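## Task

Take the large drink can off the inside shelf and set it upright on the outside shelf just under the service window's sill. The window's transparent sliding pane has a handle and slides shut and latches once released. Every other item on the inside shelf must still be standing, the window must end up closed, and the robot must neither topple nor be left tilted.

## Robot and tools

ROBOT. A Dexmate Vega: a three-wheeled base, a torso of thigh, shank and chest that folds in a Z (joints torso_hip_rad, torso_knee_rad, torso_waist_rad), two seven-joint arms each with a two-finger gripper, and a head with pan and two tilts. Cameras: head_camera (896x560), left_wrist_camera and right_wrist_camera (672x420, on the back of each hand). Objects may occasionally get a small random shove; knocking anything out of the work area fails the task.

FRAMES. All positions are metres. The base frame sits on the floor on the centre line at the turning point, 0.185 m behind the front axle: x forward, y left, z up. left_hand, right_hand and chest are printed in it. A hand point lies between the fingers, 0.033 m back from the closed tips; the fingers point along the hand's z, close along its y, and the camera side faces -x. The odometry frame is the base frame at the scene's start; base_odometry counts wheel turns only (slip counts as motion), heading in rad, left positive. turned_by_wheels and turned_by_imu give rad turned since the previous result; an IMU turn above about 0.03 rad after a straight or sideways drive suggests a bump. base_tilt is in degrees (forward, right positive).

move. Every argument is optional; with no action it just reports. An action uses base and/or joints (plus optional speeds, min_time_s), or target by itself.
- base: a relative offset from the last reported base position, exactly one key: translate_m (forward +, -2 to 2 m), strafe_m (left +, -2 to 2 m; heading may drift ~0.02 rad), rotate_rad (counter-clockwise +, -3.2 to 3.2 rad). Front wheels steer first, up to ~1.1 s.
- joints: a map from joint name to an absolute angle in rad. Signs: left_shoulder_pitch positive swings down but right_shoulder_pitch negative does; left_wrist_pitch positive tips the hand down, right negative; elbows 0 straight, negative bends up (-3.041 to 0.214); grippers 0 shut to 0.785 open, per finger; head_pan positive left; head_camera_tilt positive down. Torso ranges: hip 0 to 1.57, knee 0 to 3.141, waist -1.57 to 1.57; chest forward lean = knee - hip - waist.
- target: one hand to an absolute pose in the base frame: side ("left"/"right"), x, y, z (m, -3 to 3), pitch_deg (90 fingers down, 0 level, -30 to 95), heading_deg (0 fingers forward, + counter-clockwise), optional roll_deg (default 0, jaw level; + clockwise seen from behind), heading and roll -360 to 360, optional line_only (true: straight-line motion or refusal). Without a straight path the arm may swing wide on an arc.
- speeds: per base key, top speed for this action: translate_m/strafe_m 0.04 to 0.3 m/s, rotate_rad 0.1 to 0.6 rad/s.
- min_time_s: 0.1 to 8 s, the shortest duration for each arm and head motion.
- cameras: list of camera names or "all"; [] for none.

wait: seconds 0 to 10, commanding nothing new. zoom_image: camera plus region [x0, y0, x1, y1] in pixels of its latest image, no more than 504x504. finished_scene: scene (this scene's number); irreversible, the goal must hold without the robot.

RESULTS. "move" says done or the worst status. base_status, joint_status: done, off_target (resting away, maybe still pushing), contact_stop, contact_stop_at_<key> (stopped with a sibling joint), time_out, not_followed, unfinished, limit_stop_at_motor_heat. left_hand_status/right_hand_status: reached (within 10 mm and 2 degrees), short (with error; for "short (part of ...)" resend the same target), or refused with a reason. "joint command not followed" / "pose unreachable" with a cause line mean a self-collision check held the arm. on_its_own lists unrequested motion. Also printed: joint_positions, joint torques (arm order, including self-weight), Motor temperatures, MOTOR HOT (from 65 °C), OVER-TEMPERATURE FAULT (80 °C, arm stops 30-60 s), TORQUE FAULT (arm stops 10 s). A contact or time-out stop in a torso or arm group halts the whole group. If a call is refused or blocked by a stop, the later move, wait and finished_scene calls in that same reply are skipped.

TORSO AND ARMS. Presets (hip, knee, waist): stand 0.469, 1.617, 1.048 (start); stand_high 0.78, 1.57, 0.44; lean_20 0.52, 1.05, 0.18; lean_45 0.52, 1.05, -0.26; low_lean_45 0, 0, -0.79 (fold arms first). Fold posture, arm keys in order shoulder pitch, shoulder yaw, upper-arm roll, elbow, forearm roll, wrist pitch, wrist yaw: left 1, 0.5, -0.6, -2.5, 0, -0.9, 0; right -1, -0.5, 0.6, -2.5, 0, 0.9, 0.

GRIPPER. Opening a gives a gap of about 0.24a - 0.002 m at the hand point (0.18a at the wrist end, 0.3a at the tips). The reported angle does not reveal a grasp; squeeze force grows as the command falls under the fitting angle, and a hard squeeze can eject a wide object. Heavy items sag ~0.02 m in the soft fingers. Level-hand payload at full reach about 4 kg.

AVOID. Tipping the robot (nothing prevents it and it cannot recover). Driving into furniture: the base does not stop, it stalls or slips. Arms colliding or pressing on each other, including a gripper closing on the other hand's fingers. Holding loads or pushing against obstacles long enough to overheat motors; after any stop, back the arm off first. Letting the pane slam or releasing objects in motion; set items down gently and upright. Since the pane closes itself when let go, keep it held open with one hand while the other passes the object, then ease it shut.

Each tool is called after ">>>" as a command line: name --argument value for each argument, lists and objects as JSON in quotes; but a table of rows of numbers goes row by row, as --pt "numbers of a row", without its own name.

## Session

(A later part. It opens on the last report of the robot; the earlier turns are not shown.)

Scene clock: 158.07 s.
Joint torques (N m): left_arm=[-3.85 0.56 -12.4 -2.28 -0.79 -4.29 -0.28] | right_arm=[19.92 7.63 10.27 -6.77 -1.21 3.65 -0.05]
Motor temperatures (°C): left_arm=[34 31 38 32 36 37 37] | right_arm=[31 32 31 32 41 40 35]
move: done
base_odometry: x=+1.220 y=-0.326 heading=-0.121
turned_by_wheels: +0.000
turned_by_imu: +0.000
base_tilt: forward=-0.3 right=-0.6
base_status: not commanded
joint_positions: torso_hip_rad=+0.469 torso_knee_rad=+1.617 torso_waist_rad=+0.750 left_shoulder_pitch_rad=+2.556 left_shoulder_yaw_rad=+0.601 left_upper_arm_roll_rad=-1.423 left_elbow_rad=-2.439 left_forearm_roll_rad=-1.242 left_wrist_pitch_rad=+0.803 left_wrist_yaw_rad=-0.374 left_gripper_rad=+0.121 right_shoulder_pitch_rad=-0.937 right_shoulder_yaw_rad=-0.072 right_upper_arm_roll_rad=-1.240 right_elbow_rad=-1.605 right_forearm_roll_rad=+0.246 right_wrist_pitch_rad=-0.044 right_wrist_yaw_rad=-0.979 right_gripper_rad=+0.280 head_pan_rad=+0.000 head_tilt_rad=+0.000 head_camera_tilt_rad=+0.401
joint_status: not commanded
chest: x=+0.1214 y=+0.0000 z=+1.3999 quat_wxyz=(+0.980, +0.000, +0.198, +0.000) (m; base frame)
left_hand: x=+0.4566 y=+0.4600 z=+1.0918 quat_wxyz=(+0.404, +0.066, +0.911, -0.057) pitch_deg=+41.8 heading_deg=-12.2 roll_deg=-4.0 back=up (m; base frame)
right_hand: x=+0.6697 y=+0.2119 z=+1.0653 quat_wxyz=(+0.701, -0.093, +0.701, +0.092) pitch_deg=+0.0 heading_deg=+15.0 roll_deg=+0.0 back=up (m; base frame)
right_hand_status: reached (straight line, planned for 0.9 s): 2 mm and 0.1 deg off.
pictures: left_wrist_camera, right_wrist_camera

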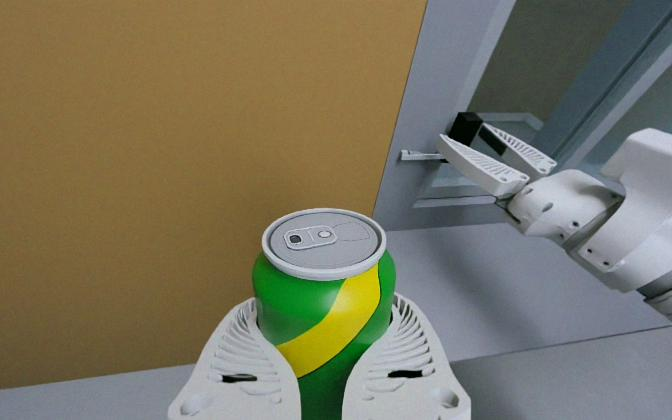

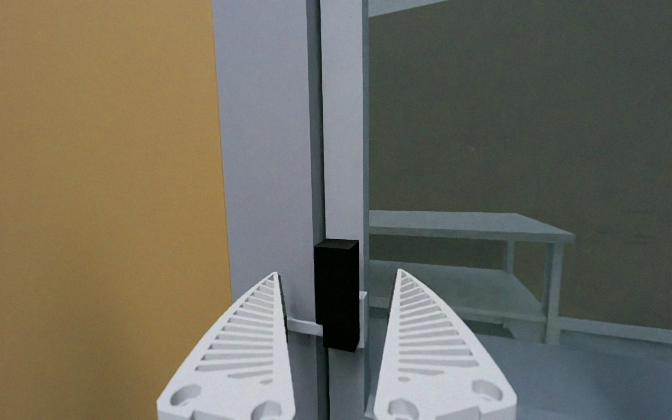

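>>> move --target '{"side": "right", "x": 0.684, "y": 0.215, "z": 1.063, "pitch_deg": 0, "heading_deg": 15}' --cameras '[]'

>>> move --joints '{"right_gripper_rad": 0.05}' --cameras '["right_wrist_camera", "left_wrist_camera"]'

>>> zoom_image --camera "left_wrist_camera" --region '[360, 80, 560, 230]'

Scene clock: 160.00 s.
Joint torques (N m): left_arm=[-4.8 0.25 -12.26 -3 -0.85 -4.42 -0.22] | right_arm=[19.46 8.76 10.77 -6.5 -1.6 2.88 0.01]
Motor temperatures (°C): left_arm=[34 31 38 32 36 37 37] | right_arm=[31 32 31 32 41 40 35]
move: done
base_odometry: x=+1.220 y=-0.326 heading=-0.121
turned_by_wheels: +0.000
turned_by_imu: +0.000
base_tilt: forward=-0.4 right=-0.6
base_status: not commanded
joint_positions: torso_hip_rad=+0.469 torso_knee_rad=+1.617 torso_waist_rad=+0.750 left_shoulder_pitch_rad=+2.556 left_shoulder_yaw_rad=+0.601 left_upper_arm_roll_rad=-1.423 left_elbow_rad=-2.439 left_forearm_roll_rad=-1.242 left_wrist_pitch_rad=+0.803 left_wrist_yaw_rad=-0.374 left_gripper_rad=+0.121 right_shoulder_pitch_rad=-0.917 right_shoulder_yaw_rad=-0.050 right_upper_arm_roll_rad=-1.228 right_elbow_rad=-1.551 right_forearm_roll_rad=+0.257 right_wrist_pitch_rad=-0.022 right_wrist_yaw_rad=-0.959 right_gripper_rad=+0.280 head_pan_rad=+0.000 head_tilt_rad=+0.000 head_camera_tilt_rad=+0.401
joint_status: not commanded
chest: x=+0.1214 y=+0.0000 z=+1.3999 quat_wxyz=(+0.980, +0.000, +0.198, +0.000) (m; base frame)
left_hand: x=+0.4566 y=+0.4600 z=+1.0918 quat_wxyz=(+0.404, +0.066, +0.911, -0.057) pitch_deg=+41.8 heading_deg=-12.2 roll_deg=-4.0 back=up (m; base frame)
right_hand: x=+0.6826 y=+0.2149 z=+1.0626 quat_wxyz=(+0.701, -0.093, +0.701, +0.092) pitch_deg=+0.1 heading_deg=+15.0 roll_deg=+0.0 back=up (m; base frame)
right_hand_status: reached (straight line, planned for 0.5 s): 1 mm and 0.1 deg off.
pictures: none
No camera images: "cameras" was empty.

Scene clock: 160.73 s.
Joint torques (N m): left_arm=[-3.98 0.38 -12.71 -2.33 -0.86 -4.5 -0.18] | right_arm=[20.51 6.77 12.45 -5.26 -1.19 3.38 -0.63]
Motor temperatures (°C): left_arm=[34 31 38 32 36 37 37] | right_arm=[31 32 31 32 41 40 35]
move: done
base_odometry: x=+1.220 y=-0.326 heading=-0.121
turned_by_wheels: +0.000
turned_by_imu: +0.000
base_tilt: forward=-0.4 right=-0.7
base_status: not commanded
joint_positions: torso_hip_rad=+0.469 torso_knee_rad=+1.617 torso_waist_rad=+0.750 left_shoulder_pitch_rad=+2.556 left_shoulder_yaw_rad=+0.601 left_upper_arm_roll_rad=-1.423 left_elbow_rad=-2.439 left_forearm_roll_rad=-1.242 left_wrist_pitch_rad=+0.803 left_wrist_yaw_rad=-0.374 left_gripper_rad=+0.121 right_shoulder_pitch_rad=-0.916 right_shoulder_yaw_rad=-0.048 right_upper_arm_roll_rad=-1.227 right_elbow_rad=-1.548 right_forearm_roll_rad=+0.258 right_wrist_pitch_rad=-0.021 right_wrist_yaw_rad=-0.958 right_gripper_rad=+0.050 head_pan_rad=+0.000 head_tilt_rad=+0.000 head_camera_tilt_rad=+0.401
joint_status: all done
chest: x=+0.1214 y=+0.0000 z=+1.3999 quat_wxyz=(+0.980, +0.000, +0.198, +0.000) (m; base frame)
left_hand: x=+0.4567 y=+0.4600 z=+1.0918 quat_wxyz=(+0.404, +0.066, +0.911, -0.057) pitch_deg=+41.8 heading_deg=-12.2 roll_deg=-4.0 back=up (m; base frame)
right_hand: x=+0.6834 y=+0.2152 z=+1.0624 quat_wxyz=(+0.701, -0.093, +0.701, +0.092) pitch_deg=+0.1 heading_deg=+15.0 roll_deg=+0.0 back=up (m; base frame)
pictures: left_wrist_camera, right_wrist_camera

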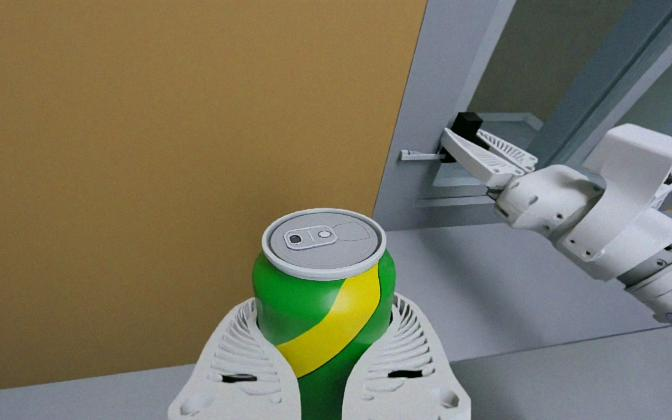

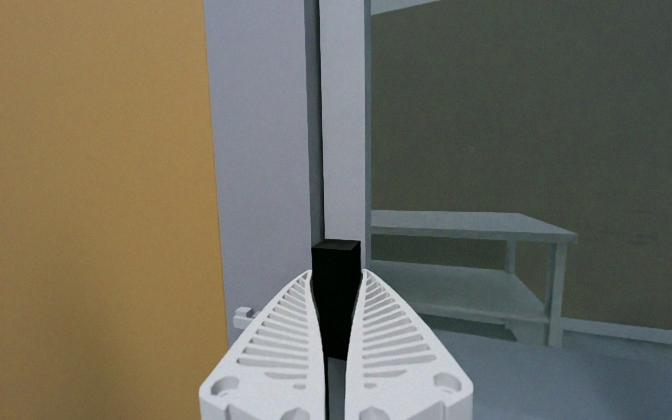

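Scaled by 2.520 from the camera's 672x420 image, which has a finer 960x600 frame.

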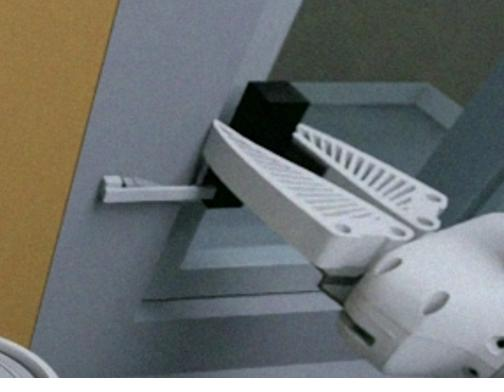

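>>> move --target '{"side": "right", "x": 0.684, "y": 0.190, "z": 1.056, "pitch_deg": 0, "heading_deg": 15, "roll_deg": 35}' --cameras '["head_camera", "right_wrist_camera", "left_wrist_camera"]'

>>> zoom_image --camera "left_wrist_camera" --region '[360, 80, 560, 230]'

Scene clock: 164.57 s.
Joint torques (N m): left_arm=[-3.71 0.71 -12.21 -1.12 -0.79 -4.59 -0.21] | right_arm=[0.54 5.08 12.89 -4.85 0.07 2.08 -0.29]
Motor temperatures (°C): left_arm=[34 31 38 32 36 37 37] | right_arm=[31 32 31 32 40 40 35]
move: done
base_odometry: x=+1.220 y=-0.326 heading=-0.121
turned_by_wheels: +0.000
turned_by_imu: +0.000
base_tilt: forward=-0.2 right=-0.7
base_status: not commanded
joint_positions: torso_hip_rad=+0.469 torso_knee_rad=+1.617 torso_waist_rad=+0.750 left_shoulder_pitch_rad=+2.556 left_shoulder_yaw_rad=+0.601 left_upper_arm_roll_rad=-1.423 left_elbow_rad=-2.439 left_forearm_roll_rad=-1.242 left_wrist_pitch_rad=+0.803 left_wrist_yaw_rad=-0.374 left_gripper_rad=+0.121 right_shoulder_pitch_rad=-1.055 right_shoulder_yaw_rad=-0.025 right_upper_arm_roll_rad=-1.115 right_elbow_rad=-1.485 right_forearm_roll_rad=+0.560 right_wrist_pitch_rad=+0.489 right_wrist_yaw_rad=-0.717 right_gripper_rad=+0.050 head_pan_rad=+0.000 head_tilt_rad=+0.000 head_camera_tilt_rad=+0.401
joint_status: not commanded
chest: x=+0.1214 y=+0.0000 z=+1.3999 quat_wxyz=(+0.980, +0.000, +0.198, +0.000) (m; base frame)
left_hand: x=+0.4567 y=+0.4600 z=+1.0918 quat_wxyz=(+0.404, +0.066, +0.911, -0.057) pitch_deg=+41.8 heading_deg=-12.2 roll_deg=-4.0 back=up (m; base frame)
right_hand: x=+0.6837 y=+0.1911 z=+1.0563 quat_wxyz=(+0.642, +0.120, +0.697, +0.298) pitch_deg=+0.0 heading_deg=+15.1 roll_deg=+34.7 back=up (m; base frame)
right_hand_status: reached (straight line, planned for 1.9 s): 1 mm and 0.4 deg off.
pictures: head_camera, left_wrist_camera, right_wrist_camera

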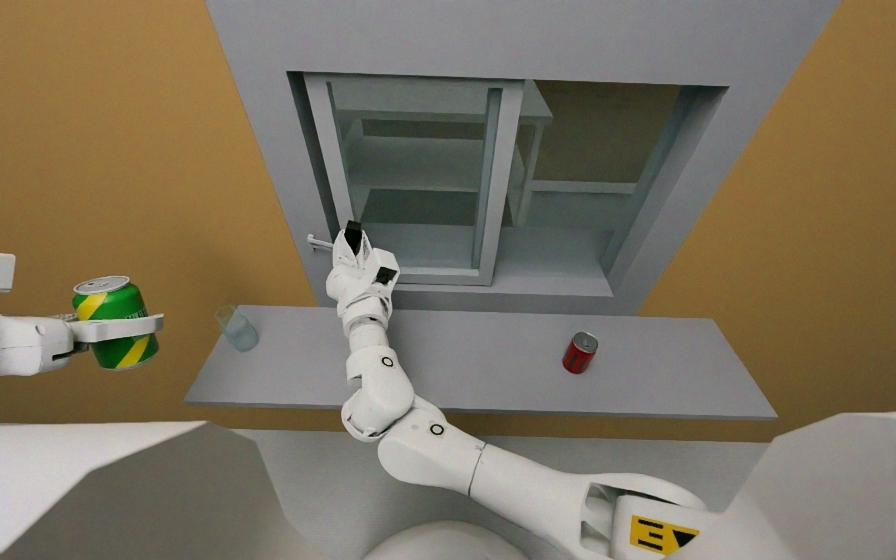

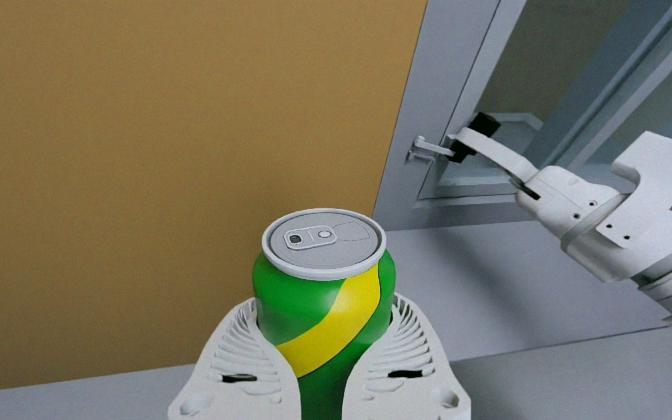

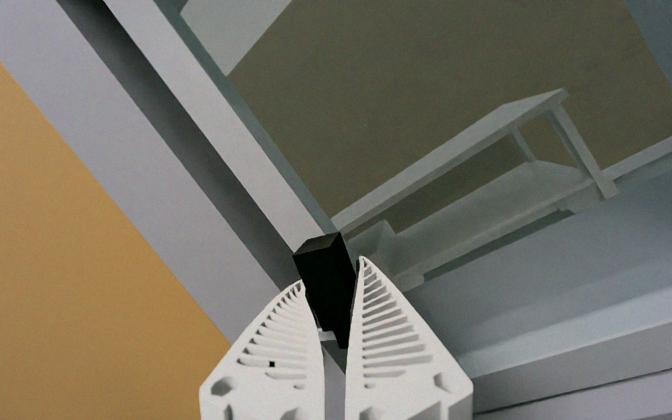

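Scaled by 2.520 from the camera's 672x420 image, which has a finer 960x600 frame.

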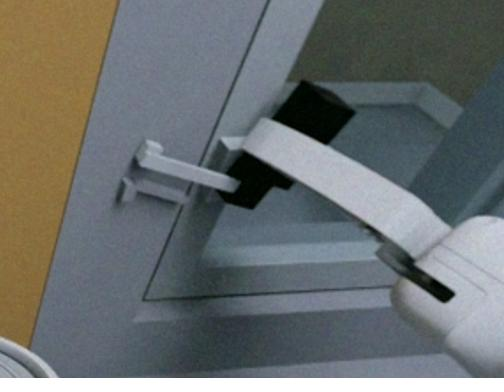

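>>> move --target '{"side": "right", "x": 0.684, "y": 0.05, "z": 1.056, "pitch_deg": 0, "heading_deg": 15, "roll_deg": 35, "line_only": true}' --cameras '["head_camera", "right_wrist_camera"]'

Scene clock: 168.10 s.
Joint torques (N m): left_arm=[-3.98 1.24 -12.36 -2.18 -0.85 -4.8 -0.07] | right_arm=[0.07 -0.73 14.4 -5.6 0.41 2.83 -0.66]
Motor temperatures (°C): left_arm=[34 31 38 32 36 37 37] | right_arm=[31 32 31 32 40 40 35]
move: done
base_odometry: x=+1.220 y=-0.326 heading=-0.121
turned_by_wheels: +0.000
turned_by_imu: +0.000
base_tilt: forward=-0.3 right=-0.4
base_status: not commanded
joint_positions: torso_hip_rad=+0.469 torso_knee_rad=+1.617 torso_waist_rad=+0.750 left_shoulder_pitch_rad=+2.556 left_shoulder_yaw_rad=+0.601 left_upper_arm_roll_rad=-1.423 left_elbow_rad=-2.439 left_forearm_roll_rad=-1.242 left_wrist_pitch_rad=+0.803 left_wrist_yaw_rad=-0.374 left_gripper_rad=+0.121 right_shoulder_pitch_rad=-1.158 right_shoulder_yaw_rad=-0.453 right_upper_arm_roll_rad=-0.997 right_elbow_rad=-1.888 right_forearm_roll_rad=+0.733 right_wrist_pitch_rad=+0.463 right_wrist_yaw_rad=-0.635 right_gripper_rad=+0.050 head_pan_rad=+0.000 head_tilt_rad=+0.000 head_camera_tilt_rad=+0.401
joint_status: not commanded
chest: x=+0.1213 y=+0.0000 z=+1.3999 quat_wxyz=(+0.980, +0.000, +0.198, +0.000) (m; base frame)
left_hand: x=+0.4566 y=+0.4600 z=+1.0918 quat_wxyz=(+0.404, +0.066, +0.911, -0.057) pitch_deg=+41.8 heading_deg=-12.2 roll_deg=-4.0 back=up (m; base frame)
right_hand: x=+0.6839 y=+0.0518 z=+1.0561 quat_wxyz=(+0.641, +0.122, +0.696, +0.299) pitch_deg=+0.0 heading_deg=+15.0 roll_deg=+35.0 back=up (m; base frame)
right_hand_status: reached (straight line, planned for 1.7 s): 2 mm and 0.0 deg off.
pictures: head_camera, right_wrist_camera

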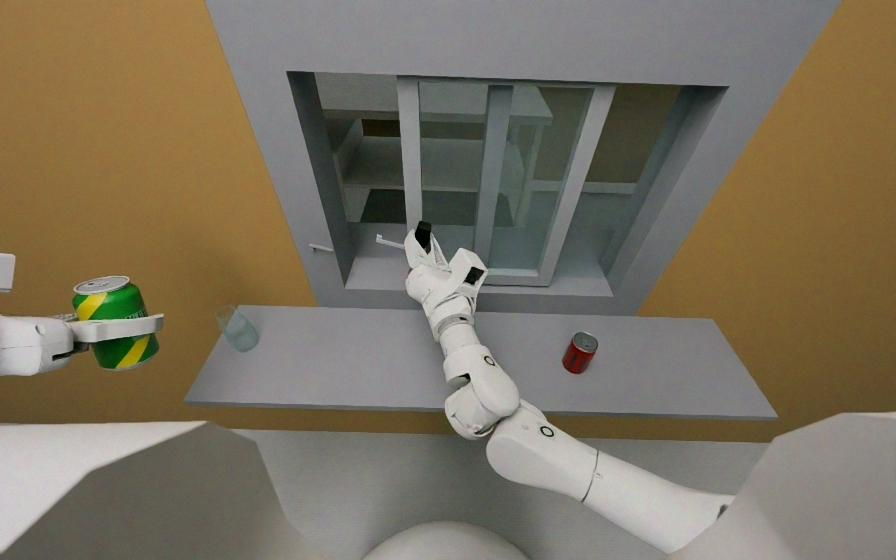

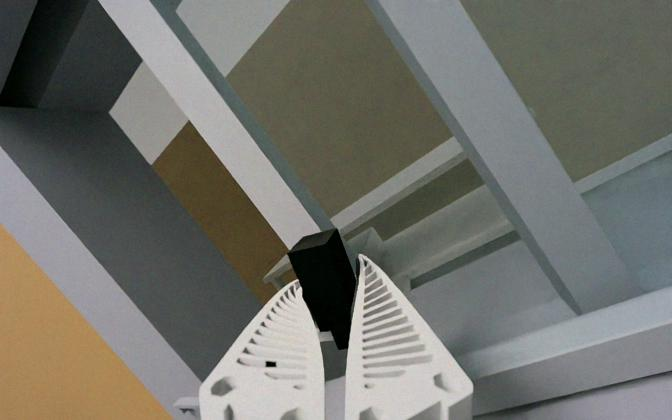

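>>> move --target '{"side": "right", "x": 0.684, "y": -0.08, "z": 1.056, "pitch_deg": 0, "heading_deg": 15, "roll_deg": 35, "line_only": true}'

>>> zoom_image --camera "head_camera" --region '[270, 60, 640, 320]'

Scene clock: 171.40 s.
Joint torques (N m): left_arm=[-3.56 0.38 -12.45 -1.73 -0.81 -4.64 -0.12] | right_arm=[0.03 -4.67 15.35 -3.97 0.88 2.07 -0.93]
Motor temperatures (°C): left_arm=[34 31 38 32 36 37 37] | right_arm=[31 32 32 32 40 40 35]
move: done
base_odometry: x=+1.220 y=-0.326 heading=-0.121
turned_by_wheels: +0.000
turned_by_imu: +0.000
base_tilt: forward=-0.6 right=-0.7
base_status: not commanded
joint_positions: torso_hip_rad=+0.469 torso_knee_rad=+1.617 torso_waist_rad=+0.750 left_shoulder_pitch_rad=+2.556 left_shoulder_yaw_rad=+0.601 left_upper_arm_roll_rad=-1.423 left_elbow_rad=-2.439 left_forearm_roll_rad=-1.242 left_wrist_pitch_rad=+0.803 left_wrist_yaw_rad=-0.374 left_gripper_rad=+0.121 right_shoulder_pitch_rad=-1.272 right_shoulder_yaw_rad=-0.826 right_upper_arm_roll_rad=-0.844 right_elbow_rad=-2.056 right_forearm_roll_rad=+0.992 right_wrist_pitch_rad=+0.571 right_wrist_yaw_rad=-0.461 right_gripper_rad=+0.050 head_pan_rad=+0.000 head_tilt_rad=+0.000 head_camera_tilt_rad=+0.401
joint_status: not commanded
chest: x=+0.1212 y=+0.0000 z=+1.3999 quat_wxyz=(+0.980, +0.000, +0.198, +0.000) (m; base frame)
left_hand: x=+0.4565 y=+0.4600 z=+1.0919 quat_wxyz=(+0.404, +0.066, +0.911, -0.057) pitch_deg=+41.8 heading_deg=-12.2 roll_deg=-4.0 back=up (m; base frame)
right_hand: x=+0.6838 y=-0.0781 z=+1.0561 quat_wxyz=(+0.641, +0.122, +0.696, +0.299) pitch_deg=+0.0 heading_deg=+15.0 roll_deg=+35.0 back=up (m; base frame)
right_hand_status: reached (straight line, planned for 1.5 s): 2 mm and 0.1 deg off.
pictures: head_camera, left_wrist_camera, right_wrist_camera

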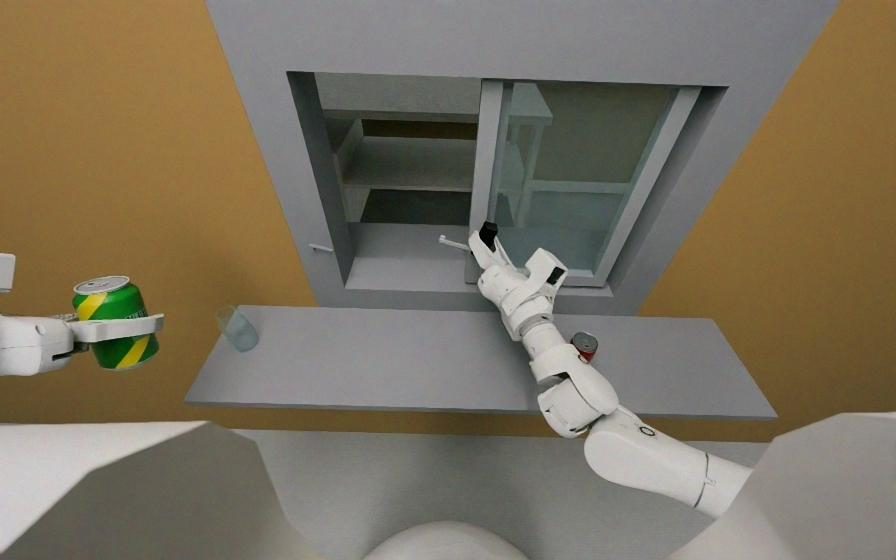

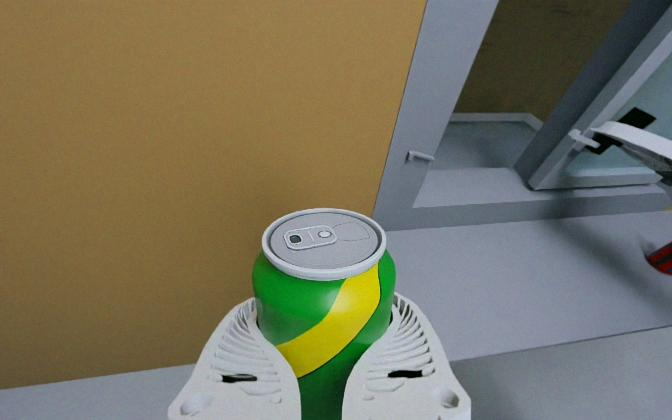

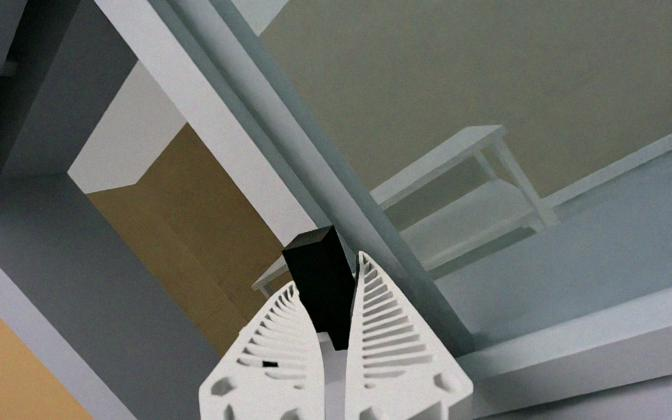

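Scaled by 1.362 from the camera's 896x560 image, which has a finer 960x600 frame.

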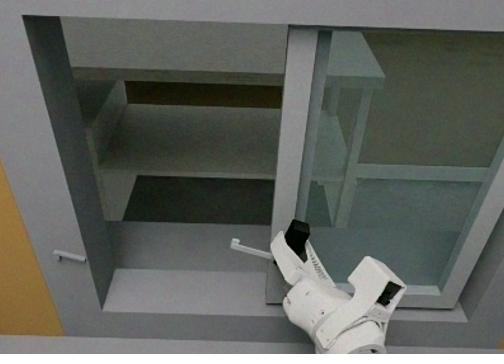

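>>> move --target '{"side": "left", "x": 0.50, "y": 0.15, "z": 1.10, "pitch_deg": 30, "heading_deg": -5}' --cameras '["head_camera", "left_wrist_camera"]'

Scene clock: 174.70 s.
Joint torques (N m): left_arm=[-4.04 1.11 -12.37 -1.8 -0.78 -5 -0.19] | right_arm=[0.03 -4.27 16.09 -4.26 0.86 1.37 -0.96]
Motor temperatures (°C): left_arm=[34 31 38 32 36 37 37] | right_arm=[31 32 32 32 40 40 35]
move: refused
base_odometry: x=+1.220 y=-0.326 heading=-0.121
turned_by_wheels: +0.000
turned_by_imu: +0.000
base_tilt: forward=-0.4 right=-0.6
base_status: not commanded
joint_positions: torso_hip_rad=+0.469 torso_knee_rad=+1.617 torso_waist_rad=+0.750 left_shoulder_pitch_rad=+2.556 left_shoulder_yaw_rad=+0.601 left_upper_arm_roll_rad=-1.423 left_elbow_rad=-2.439 left_forearm_roll_rad=-1.242 left_wrist_pitch_rad=+0.803 left_wrist_yaw_rad=-0.374 left_gripper_rad=+0.121 right_shoulder_pitch_rad=-1.274 right_shoulder_yaw_rad=-0.830 right_upper_arm_roll_rad=-0.842 right_elbow_rad=-2.057 right_forearm_roll_rad=+0.995 right_wrist_pitch_rad=+0.572 right_wrist_yaw_rad=-0.459 right_gripper_rad=+0.050 head_pan_rad=+0.000 head_tilt_rad=+0.000 head_camera_tilt_rad=+0.401
joint_status: not commanded
chest: x=+0.1212 y=+0.0000 z=+1.3999 quat_wxyz=(+0.980, +0.000, +0.198, +0.000) (m; base frame)
left_hand: x=+0.4565 y=+0.4600 z=+1.0919 quat_wxyz=(+0.404, +0.066, +0.911, -0.057) pitch_deg=+41.8 heading_deg=-12.2 roll_deg=-4.0 back=up (m; base frame)
left_hand_status: refused: the best posture that gets there brings the left upper arm into the left forearm, as the model's coarse spheres have them (needs 2.6 cm clear). Nothing moved.
right_hand: x=+0.6838 y=-0.0795 z=+1.0563 quat_wxyz=(+0.641, +0.122, +0.696, +0.299) pitch_deg=+0.0 heading_deg=+15.1 roll_deg=+35.0 back=up (m; base frame)
pictures: head_camera, left_wrist_camera

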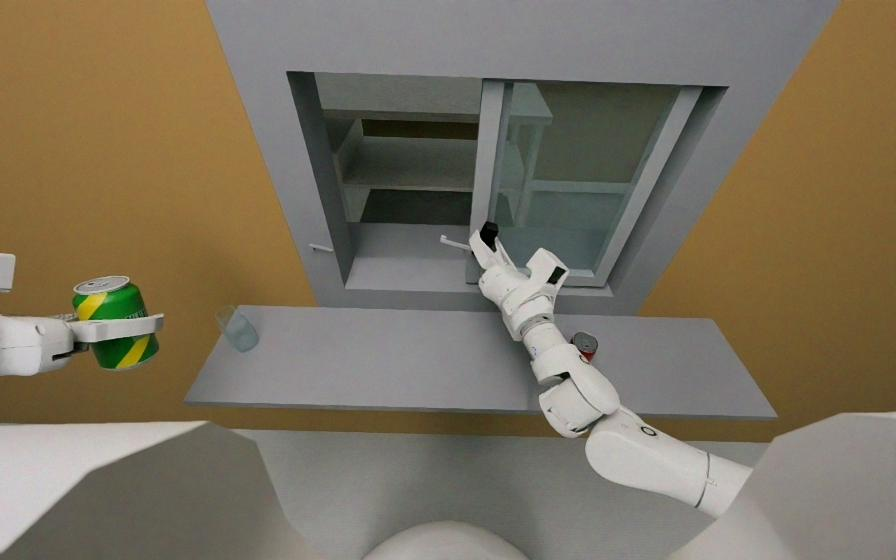

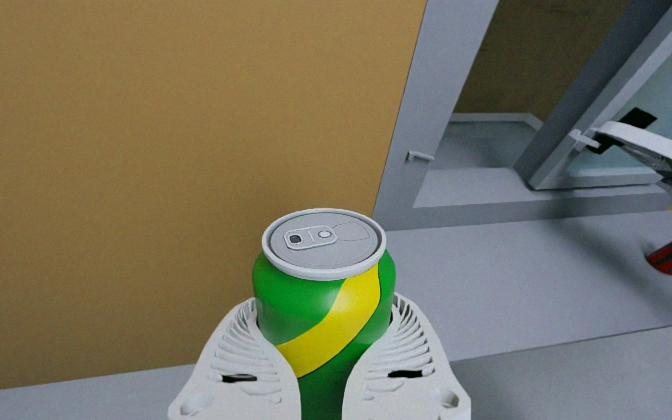

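>>> move --target '{"side":"left","x":0.56,"y":0.30,"z":1.12,"pitch_deg":32,"heading_deg":-15,"roll_deg":0}'

Scene clock: 179.43 s.
Joint torques (N m): left_arm=[-10.83 4.34 -7.07 -3.5 -0.02 -5.66 0.27] | right_arm=[0.45 -5.62 16 -3.44 0.9 1.3 -1.03]
Motor temperatures (°C): left_arm=[34 31 38 32 36 37 37] | right_arm=[31 32 32 31 40 40 35]
move: done
base_odometry: x=+1.220 y=-0.326 heading=-0.121
turned_by_wheels: +0.000
turned_by_imu: +0.000
base_tilt: forward=-0.2 right=-0.7
base_status: not commanded
joint_positions: torso_hip_rad=+0.469 torso_knee_rad=+1.617 torso_waist_rad=+0.750 left_shoulder_pitch_rad=+2.326 left_shoulder_yaw_rad=+0.851 left_upper_arm_roll_rad=-1.113 left_elbow_rad=-2.657 left_forearm_roll_rad=-1.429 left_wrist_pitch_rad=+0.730 left_wrist_yaw_rad=+0.194 left_gripper_rad=+0.121 right_shoulder_pitch_rad=-1.274 right_shoulder_yaw_rad=-0.830 right_upper_arm_roll_rad=-0.842 right_elbow_rad=-2.057 right_forearm_roll_rad=+0.995 right_wrist_pitch_rad=+0.572 right_wrist_yaw_rad=-0.459 right_gripper_rad=+0.050 head_pan_rad=+0.000 head_tilt_rad=+0.000 head_camera_tilt_rad=+0.401
joint_status: not commanded
chest: x=+0.1212 y=+0.0000 z=+1.3999 quat_wxyz=(+0.980, +0.000, +0.198, +0.000) (m; base frame)
left_hand: x=+0.5591 y=+0.3014 z=+1.1193 quat_wxyz=(+0.480, +0.114, +0.868, -0.063) pitch_deg=+32.1 heading_deg=-15.0 roll_deg=+0.0 back=up (m; base frame)
left_hand_status: reached (straight line, planned for 2.1 s): 2 mm and 0.1 deg off.
right_hand: x=+0.6838 y=-0.0795 z=+1.0563 quat_wxyz=(+0.641, +0.122, +0.696, +0.299) pitch_deg=+0.0 heading_deg=+15.1 roll_deg=+35.0 back=up (m; base frame)
pictures: head_camera, left_wrist_camera, right_wrist_camera

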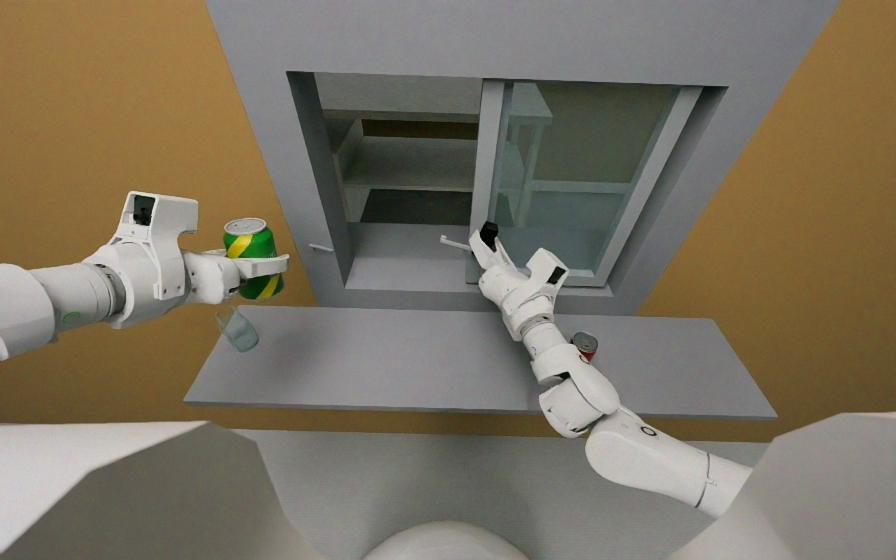

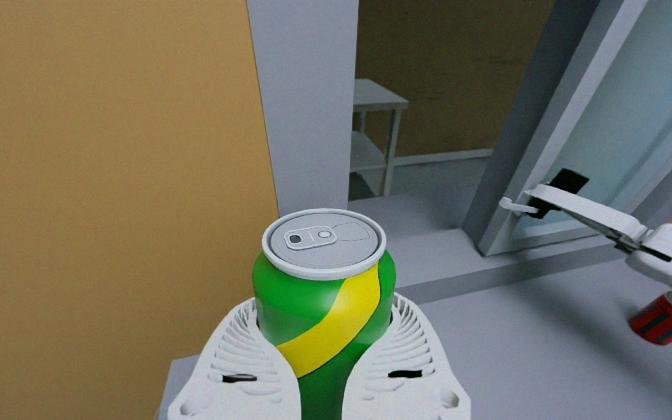

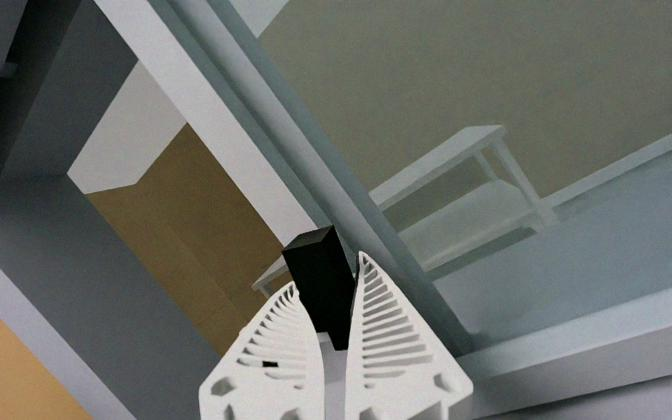

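>>> zoom_image --camera "head_camera" --region '[280, 60, 620, 320]'

>>> move --target '{"side":"left","x":0.60,"y":0.14,"z":1.10,"pitch_deg":30,"heading_deg":-15,"roll_deg":0}' --cameras '["head_camera","left_wrist_camera"]'

Scaled by 1.482 from the camera's 896x560 image, which has a finer 960x600 frame.

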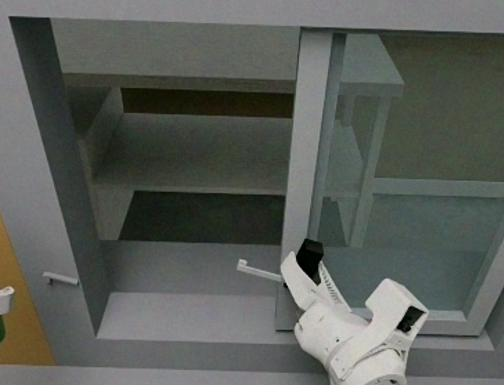

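Scene clock: 185.00 s.
Joint torques (N m): left_arm=[-19.79 5.01 -7.46 -3.57 2.04 -4.85 0.59] | right_arm=[-0.71 -3.67 15.74 -3.17 0.89 1.54 -1.17]
Motor temperatures (°C): left_arm=[34 31 37 32 36 37 37] | right_arm=[31 32 32 31 40 40 35]
move: done
base_odometry: x=+1.220 y=-0.326 heading=-0.121
turned_by_wheels: +0.000
turned_by_imu: +0.000
base_tilt: forward=-0.3 right=-0.5
base_status: not commanded
joint_positions: torso_hip_rad=+0.469 torso_knee_rad=+1.617 torso_waist_rad=+0.750 left_shoulder_pitch_rad=+1.740 left_shoulder_yaw_rad=+1.521 left_upper_arm_roll_rad=-0.214 left_elbow_rad=-2.735 left_forearm_roll_rad=-1.643 left_wrist_pitch_rad=+0.226 left_wrist_yaw_rad=+0.927 left_gripper_rad=+0.121 right_shoulder_pitch_rad=-1.274 right_shoulder_yaw_rad=-0.830 right_upper_arm_roll_rad=-0.842 right_elbow_rad=-2.057 right_forearm_roll_rad=+0.995 right_wrist_pitch_rad=+0.572 right_wrist_yaw_rad=-0.459 right_gripper_rad=+0.050 head_pan_rad=+0.000 head_tilt_rad=+0.000 head_camera_tilt_rad=+0.401
joint_status: not commanded
chest: x=+0.1212 y=+0.0000 z=+1.3999 quat_wxyz=(+0.980, +0.000, +0.198, +0.000) (m; base frame)
left_hand: x=+0.5997 y=+0.1400 z=+1.0998 quat_wxyz=(+0.495, +0.113, +0.859, -0.066) pitch_deg=+30.0 heading_deg=-15.1 roll_deg=-0.1 back=up (m; base frame)
left_hand_status: reached (straight line, planned for 3.5 s): 0 mm and 0.1 deg off.
right_hand: x=+0.6838 y=-0.0795 z=+1.0563 quat_wxyz=(+0.641, +0.122, +0.696, +0.299) pitch_deg=+0.0 heading_deg=+15.1 roll_deg=+35.0 back=up (m; base frame)
pictures: head_camera, left_wrist_camera

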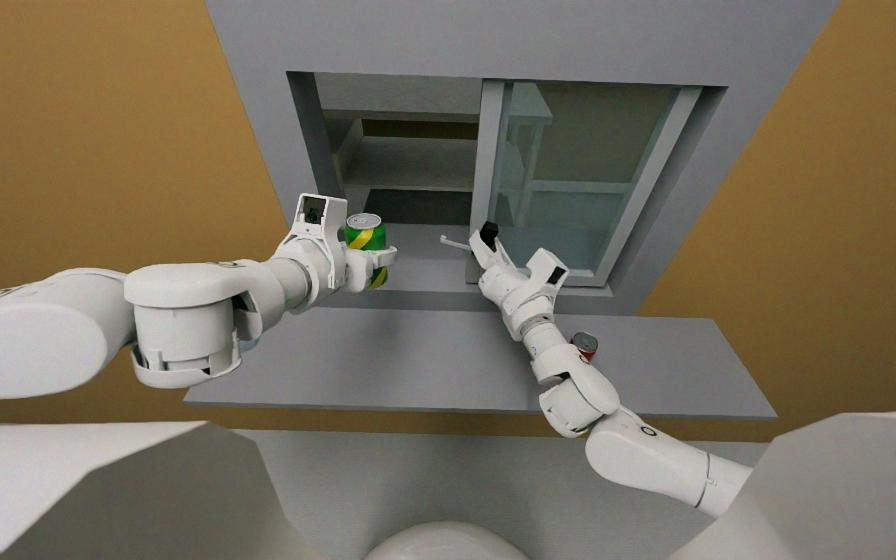

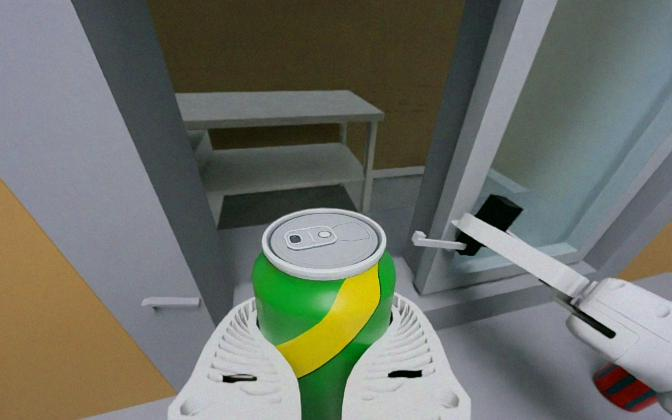

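>>> move --target '{"side":"left","x":0.72,"y":0.13,"z":1.06,"pitch_deg":30,"heading_deg":-10,"roll_deg":0}' --cameras '["head_camera","left_wrist_camera"]'

Scene clock: 190.50 s.
Joint torques (N m): left_arm=[-28.07 0.95 -8.28 -5.87 2.05 -4.18 0.16] | right_arm=[-0.2 -5.28 16.14 -3.91 0.93 1.93 -1.03]
Motor temperatures (°C): left_arm=[34 31 37 32 36 37 37] | right_arm=[31 32 32 31 40 40 35]
move: done
base_odometry: x=+1.220 y=-0.326 heading=-0.121
turned_by_wheels: +0.000
turned_by_imu: +0.000
base_tilt: forward=-0.6 right=-0.5
base_status: not commanded
joint_positions: torso_hip_rad=+0.469 torso_knee_rad=+1.617 torso_waist_rad=+0.750 left_shoulder_pitch_rad=+0.896 left_shoulder_yaw_rad=+1.020 left_upper_arm_roll_rad=+0.573 left_elbow_rad=-2.400 left_forearm_roll_rad=-1.482 left_wrist_pitch_rad=+0.554 left_wrist_yaw_rad=+1.002 left_gripper_rad=+0.121 right_shoulder_pitch_rad=-1.274 right_shoulder_yaw_rad=-0.830 right_upper_arm_roll_rad=-0.842 right_elbow_rad=-2.057 right_forearm_roll_rad=+0.995 right_wrist_pitch_rad=+0.572 right_wrist_yaw_rad=-0.459 right_gripper_rad=+0.050 head_pan_rad=+0.000 head_tilt_rad=+0.000 head_camera_tilt_rad=+0.401
joint_status: not commanded
chest: x=+0.1212 y=+0.0000 z=+1.3999 quat_wxyz=(+0.980, +0.000, +0.198, +0.000) (m; base frame)
left_hand: x=+0.7186 y=+0.1306 z=+1.0599 quat_wxyz=(+0.498, +0.076, +0.863, -0.044) pitch_deg=+30.1 heading_deg=-10.0 roll_deg=+0.0 back=up (m; base frame)
left_hand_status: reached (straight line, planned for 3.2 s): 2 mm and 0.1 deg off.
right_hand: x=+0.6838 y=-0.0795 z=+1.0563 quat_wxyz=(+0.641, +0.122, +0.696, +0.299) pitch_deg=+0.0 heading_deg=+15.1 roll_deg=+35.0 back=up (m; base frame)
pictures: head_camera, left_wrist_camera

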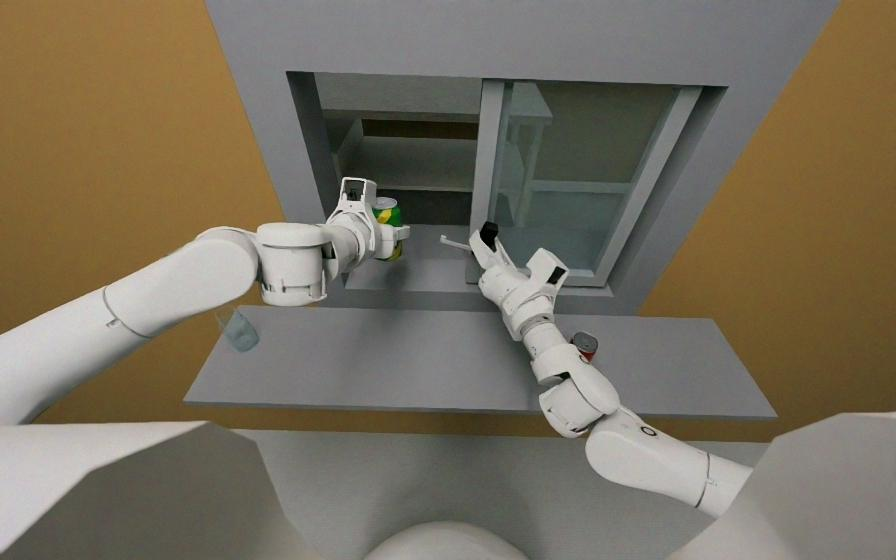

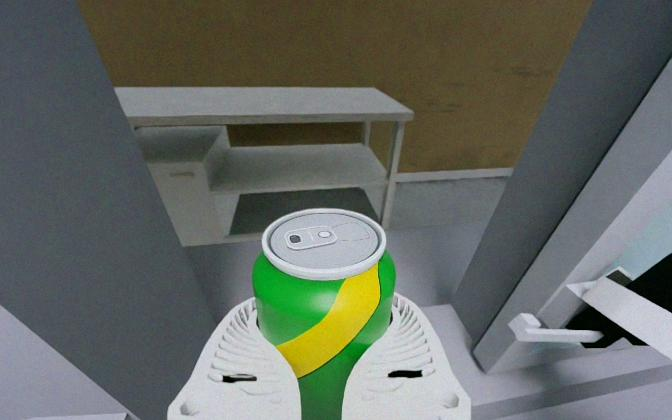

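>>> zoom_image --camera "left_wrist_camera" --region '[130, 160, 560, 400]'

>>> move --target '{"side":"left","x":0.82,"y":0.13,"z":1.05,"pitch_deg":30,"heading_deg":-5,"roll_deg":0}' --cameras '["head_camera","left_wrist_camera"]'

Scaled by 1.172 from the camera's 672x420 image, which has a finer 960x600 frame.

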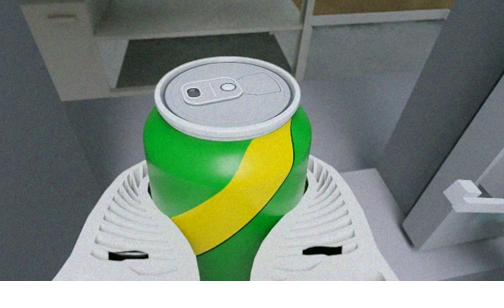

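Scene clock: 194.00 s.
Joint torques (N m): left_arm=[-34.28 -0.71 -8.46 -5.85 1.86 -3.42 -0.12] | right_arm=[-0.35 -5.3 15.94 -3.81 0.91 2.19 -0.97]
Motor temperatures (°C): left_arm=[34 31 37 32 36 37 37] | right_arm=[30 32 32 31 40 40 35]
move: done
base_odometry: x=+1.220 y=-0.326 heading=-0.121
turned_by_wheels: +0.000
turned_by_imu: +0.000
base_tilt: forward=-0.2 right=-0.6
base_status: not commanded
joint_positions: torso_hip_rad=+0.469 torso_knee_rad=+1.617 torso_waist_rad=+0.750 left_shoulder_pitch_rad=+0.657 left_shoulder_yaw_rad=+0.764 left_upper_arm_roll_rad=+0.705 left_elbow_rad=-2.037 left_forearm_roll_rad=-1.384 left_wrist_pitch_rad=+0.618 left_wrist_yaw_rad=+0.967 left_gripper_rad=+0.121 right_shoulder_pitch_rad=-1.274 right_shoulder_yaw_rad=-0.830 right_upper_arm_roll_rad=-0.842 right_elbow_rad=-2.057 right_forearm_roll_rad=+0.995 right_wrist_pitch_rad=+0.572 right_wrist_yaw_rad=-0.459 right_gripper_rad=+0.050 head_pan_rad=+0.000 head_tilt_rad=+0.000 head_camera_tilt_rad=+0.401
joint_status: not commanded
chest: x=+0.1212 y=+0.0000 z=+1.3999 quat_wxyz=(+0.980, +0.000, +0.198, +0.000) (m; base frame)
left_hand: x=+0.8186 y=+0.1302 z=+1.0494 quat_wxyz=(+0.499, +0.038, +0.865, -0.022) pitch_deg=+30.1 heading_deg=-5.0 roll_deg=+0.0 back=up (m; base frame)
left_hand_status: reached (straight line, planned for 1.5 s): 2 mm and 0.1 deg off.
right_hand: x=+0.6838 y=-0.0795 z=+1.0563 quat_wxyz=(+0.641, +0.122, +0.696, +0.299) pitch_deg=+0.0 heading_deg=+15.1 roll_deg=+35.0 back=up (m; base frame)
pictures: head_camera, left_wrist_camera

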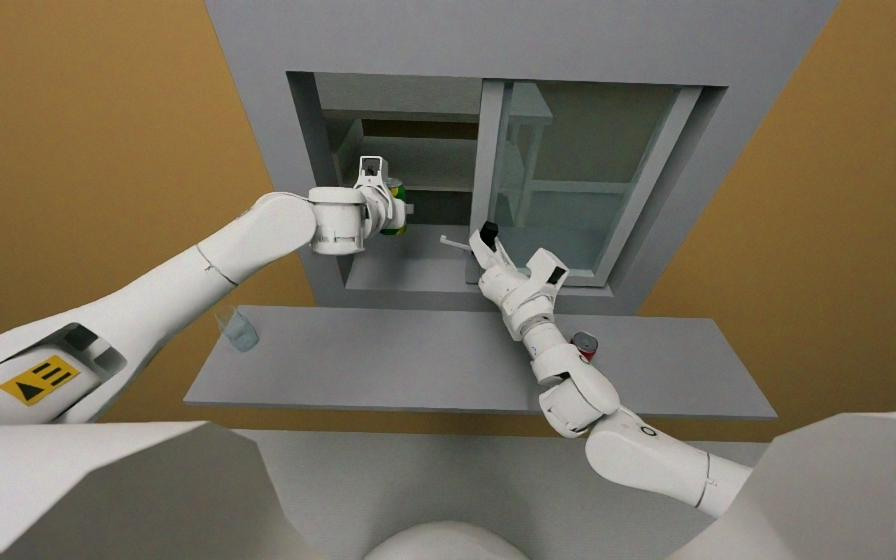

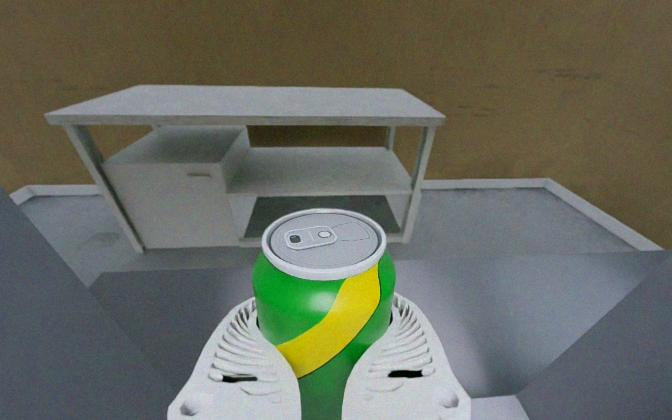

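>>> move --target '{"side":"left","x":0.96,"y":0.13,"z":1.00,"pitch_deg":30,"heading_deg":0,"roll_deg":0}' --cameras '["head_camera","left_wrist_camera"]'

Scene clock: 198.77 s.
Joint torques (N m): left_arm=[-43.41 -2.15 -6.84 -6.29 1.57 -5.22 -0.31] | right_arm=[-0.21 -5.28 15.9 -3.49 0.93 1.29 -1.24]
Motor temperatures (°C): left_arm=[35 31 37 32 37 37 37] | right_arm=[30 32 32 31 40 40 35]
move: done
base_odometry: x=+1.220 y=-0.326 heading=-0.121
turned_by_wheels: +0.000
turned_by_imu: +0.000
base_tilt: forward=-0.2 right=-0.5
base_status: not commanded
joint_positions: torso_hip_rad=+0.469 torso_knee_rad=+1.617 torso_waist_rad=+0.750 left_shoulder_pitch_rad=+0.370 left_shoulder_yaw_rad=+0.410 left_upper_arm_roll_rad=+0.876 left_elbow_rad=-1.273 left_forearm_roll_rad=-1.139 left_wrist_pitch_rad=+0.477 left_wrist_yaw_rad=+0.677 left_gripper_rad=+0.121 right_shoulder_pitch_rad=-1.274 right_shoulder_yaw_rad=-0.830 right_upper_arm_roll_rad=-0.842 right_elbow_rad=-2.057 right_forearm_roll_rad=+0.995 right_wrist_pitch_rad=+0.572 right_wrist_yaw_rad=-0.459 right_gripper_rad=+0.050 head_pan_rad=+0.000 head_tilt_rad=+0.000 head_camera_tilt_rad=+0.401
joint_status: not commanded
chest: x=+0.1212 y=+0.0000 z=+1.3999 quat_wxyz=(+0.980, +0.000, +0.198, +0.000) (m; base frame)
left_hand: x=+0.9590 y=+0.1302 z=+0.9993 quat_wxyz=(+0.499, +0.000, +0.866, +0.000) pitch_deg=+30.1 heading_deg=+0.0 roll_deg=+0.0 back=up (m; base frame)
left_hand_status: reached (straight line, planned for 2.7 s): 1 mm and 0.1 deg off.
right_hand: x=+0.6838 y=-0.0795 z=+1.0563 quat_wxyz=(+0.641, +0.122, +0.696, +0.299) pitch_deg=+0.0 heading_deg=+15.1 roll_deg=+35.0 back=up (m; base frame)
pictures: head_camera, left_wrist_camera

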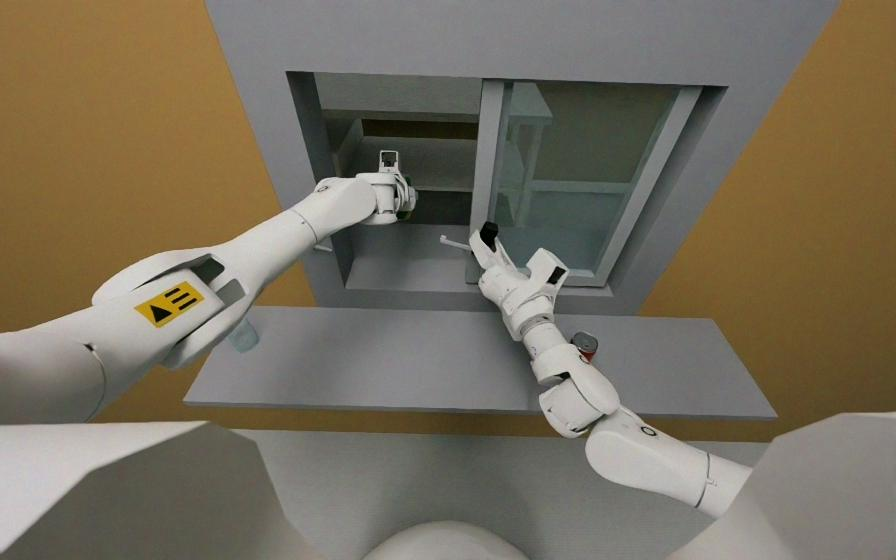

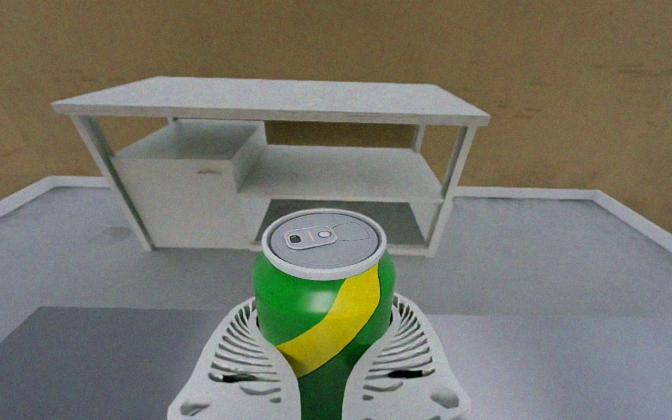

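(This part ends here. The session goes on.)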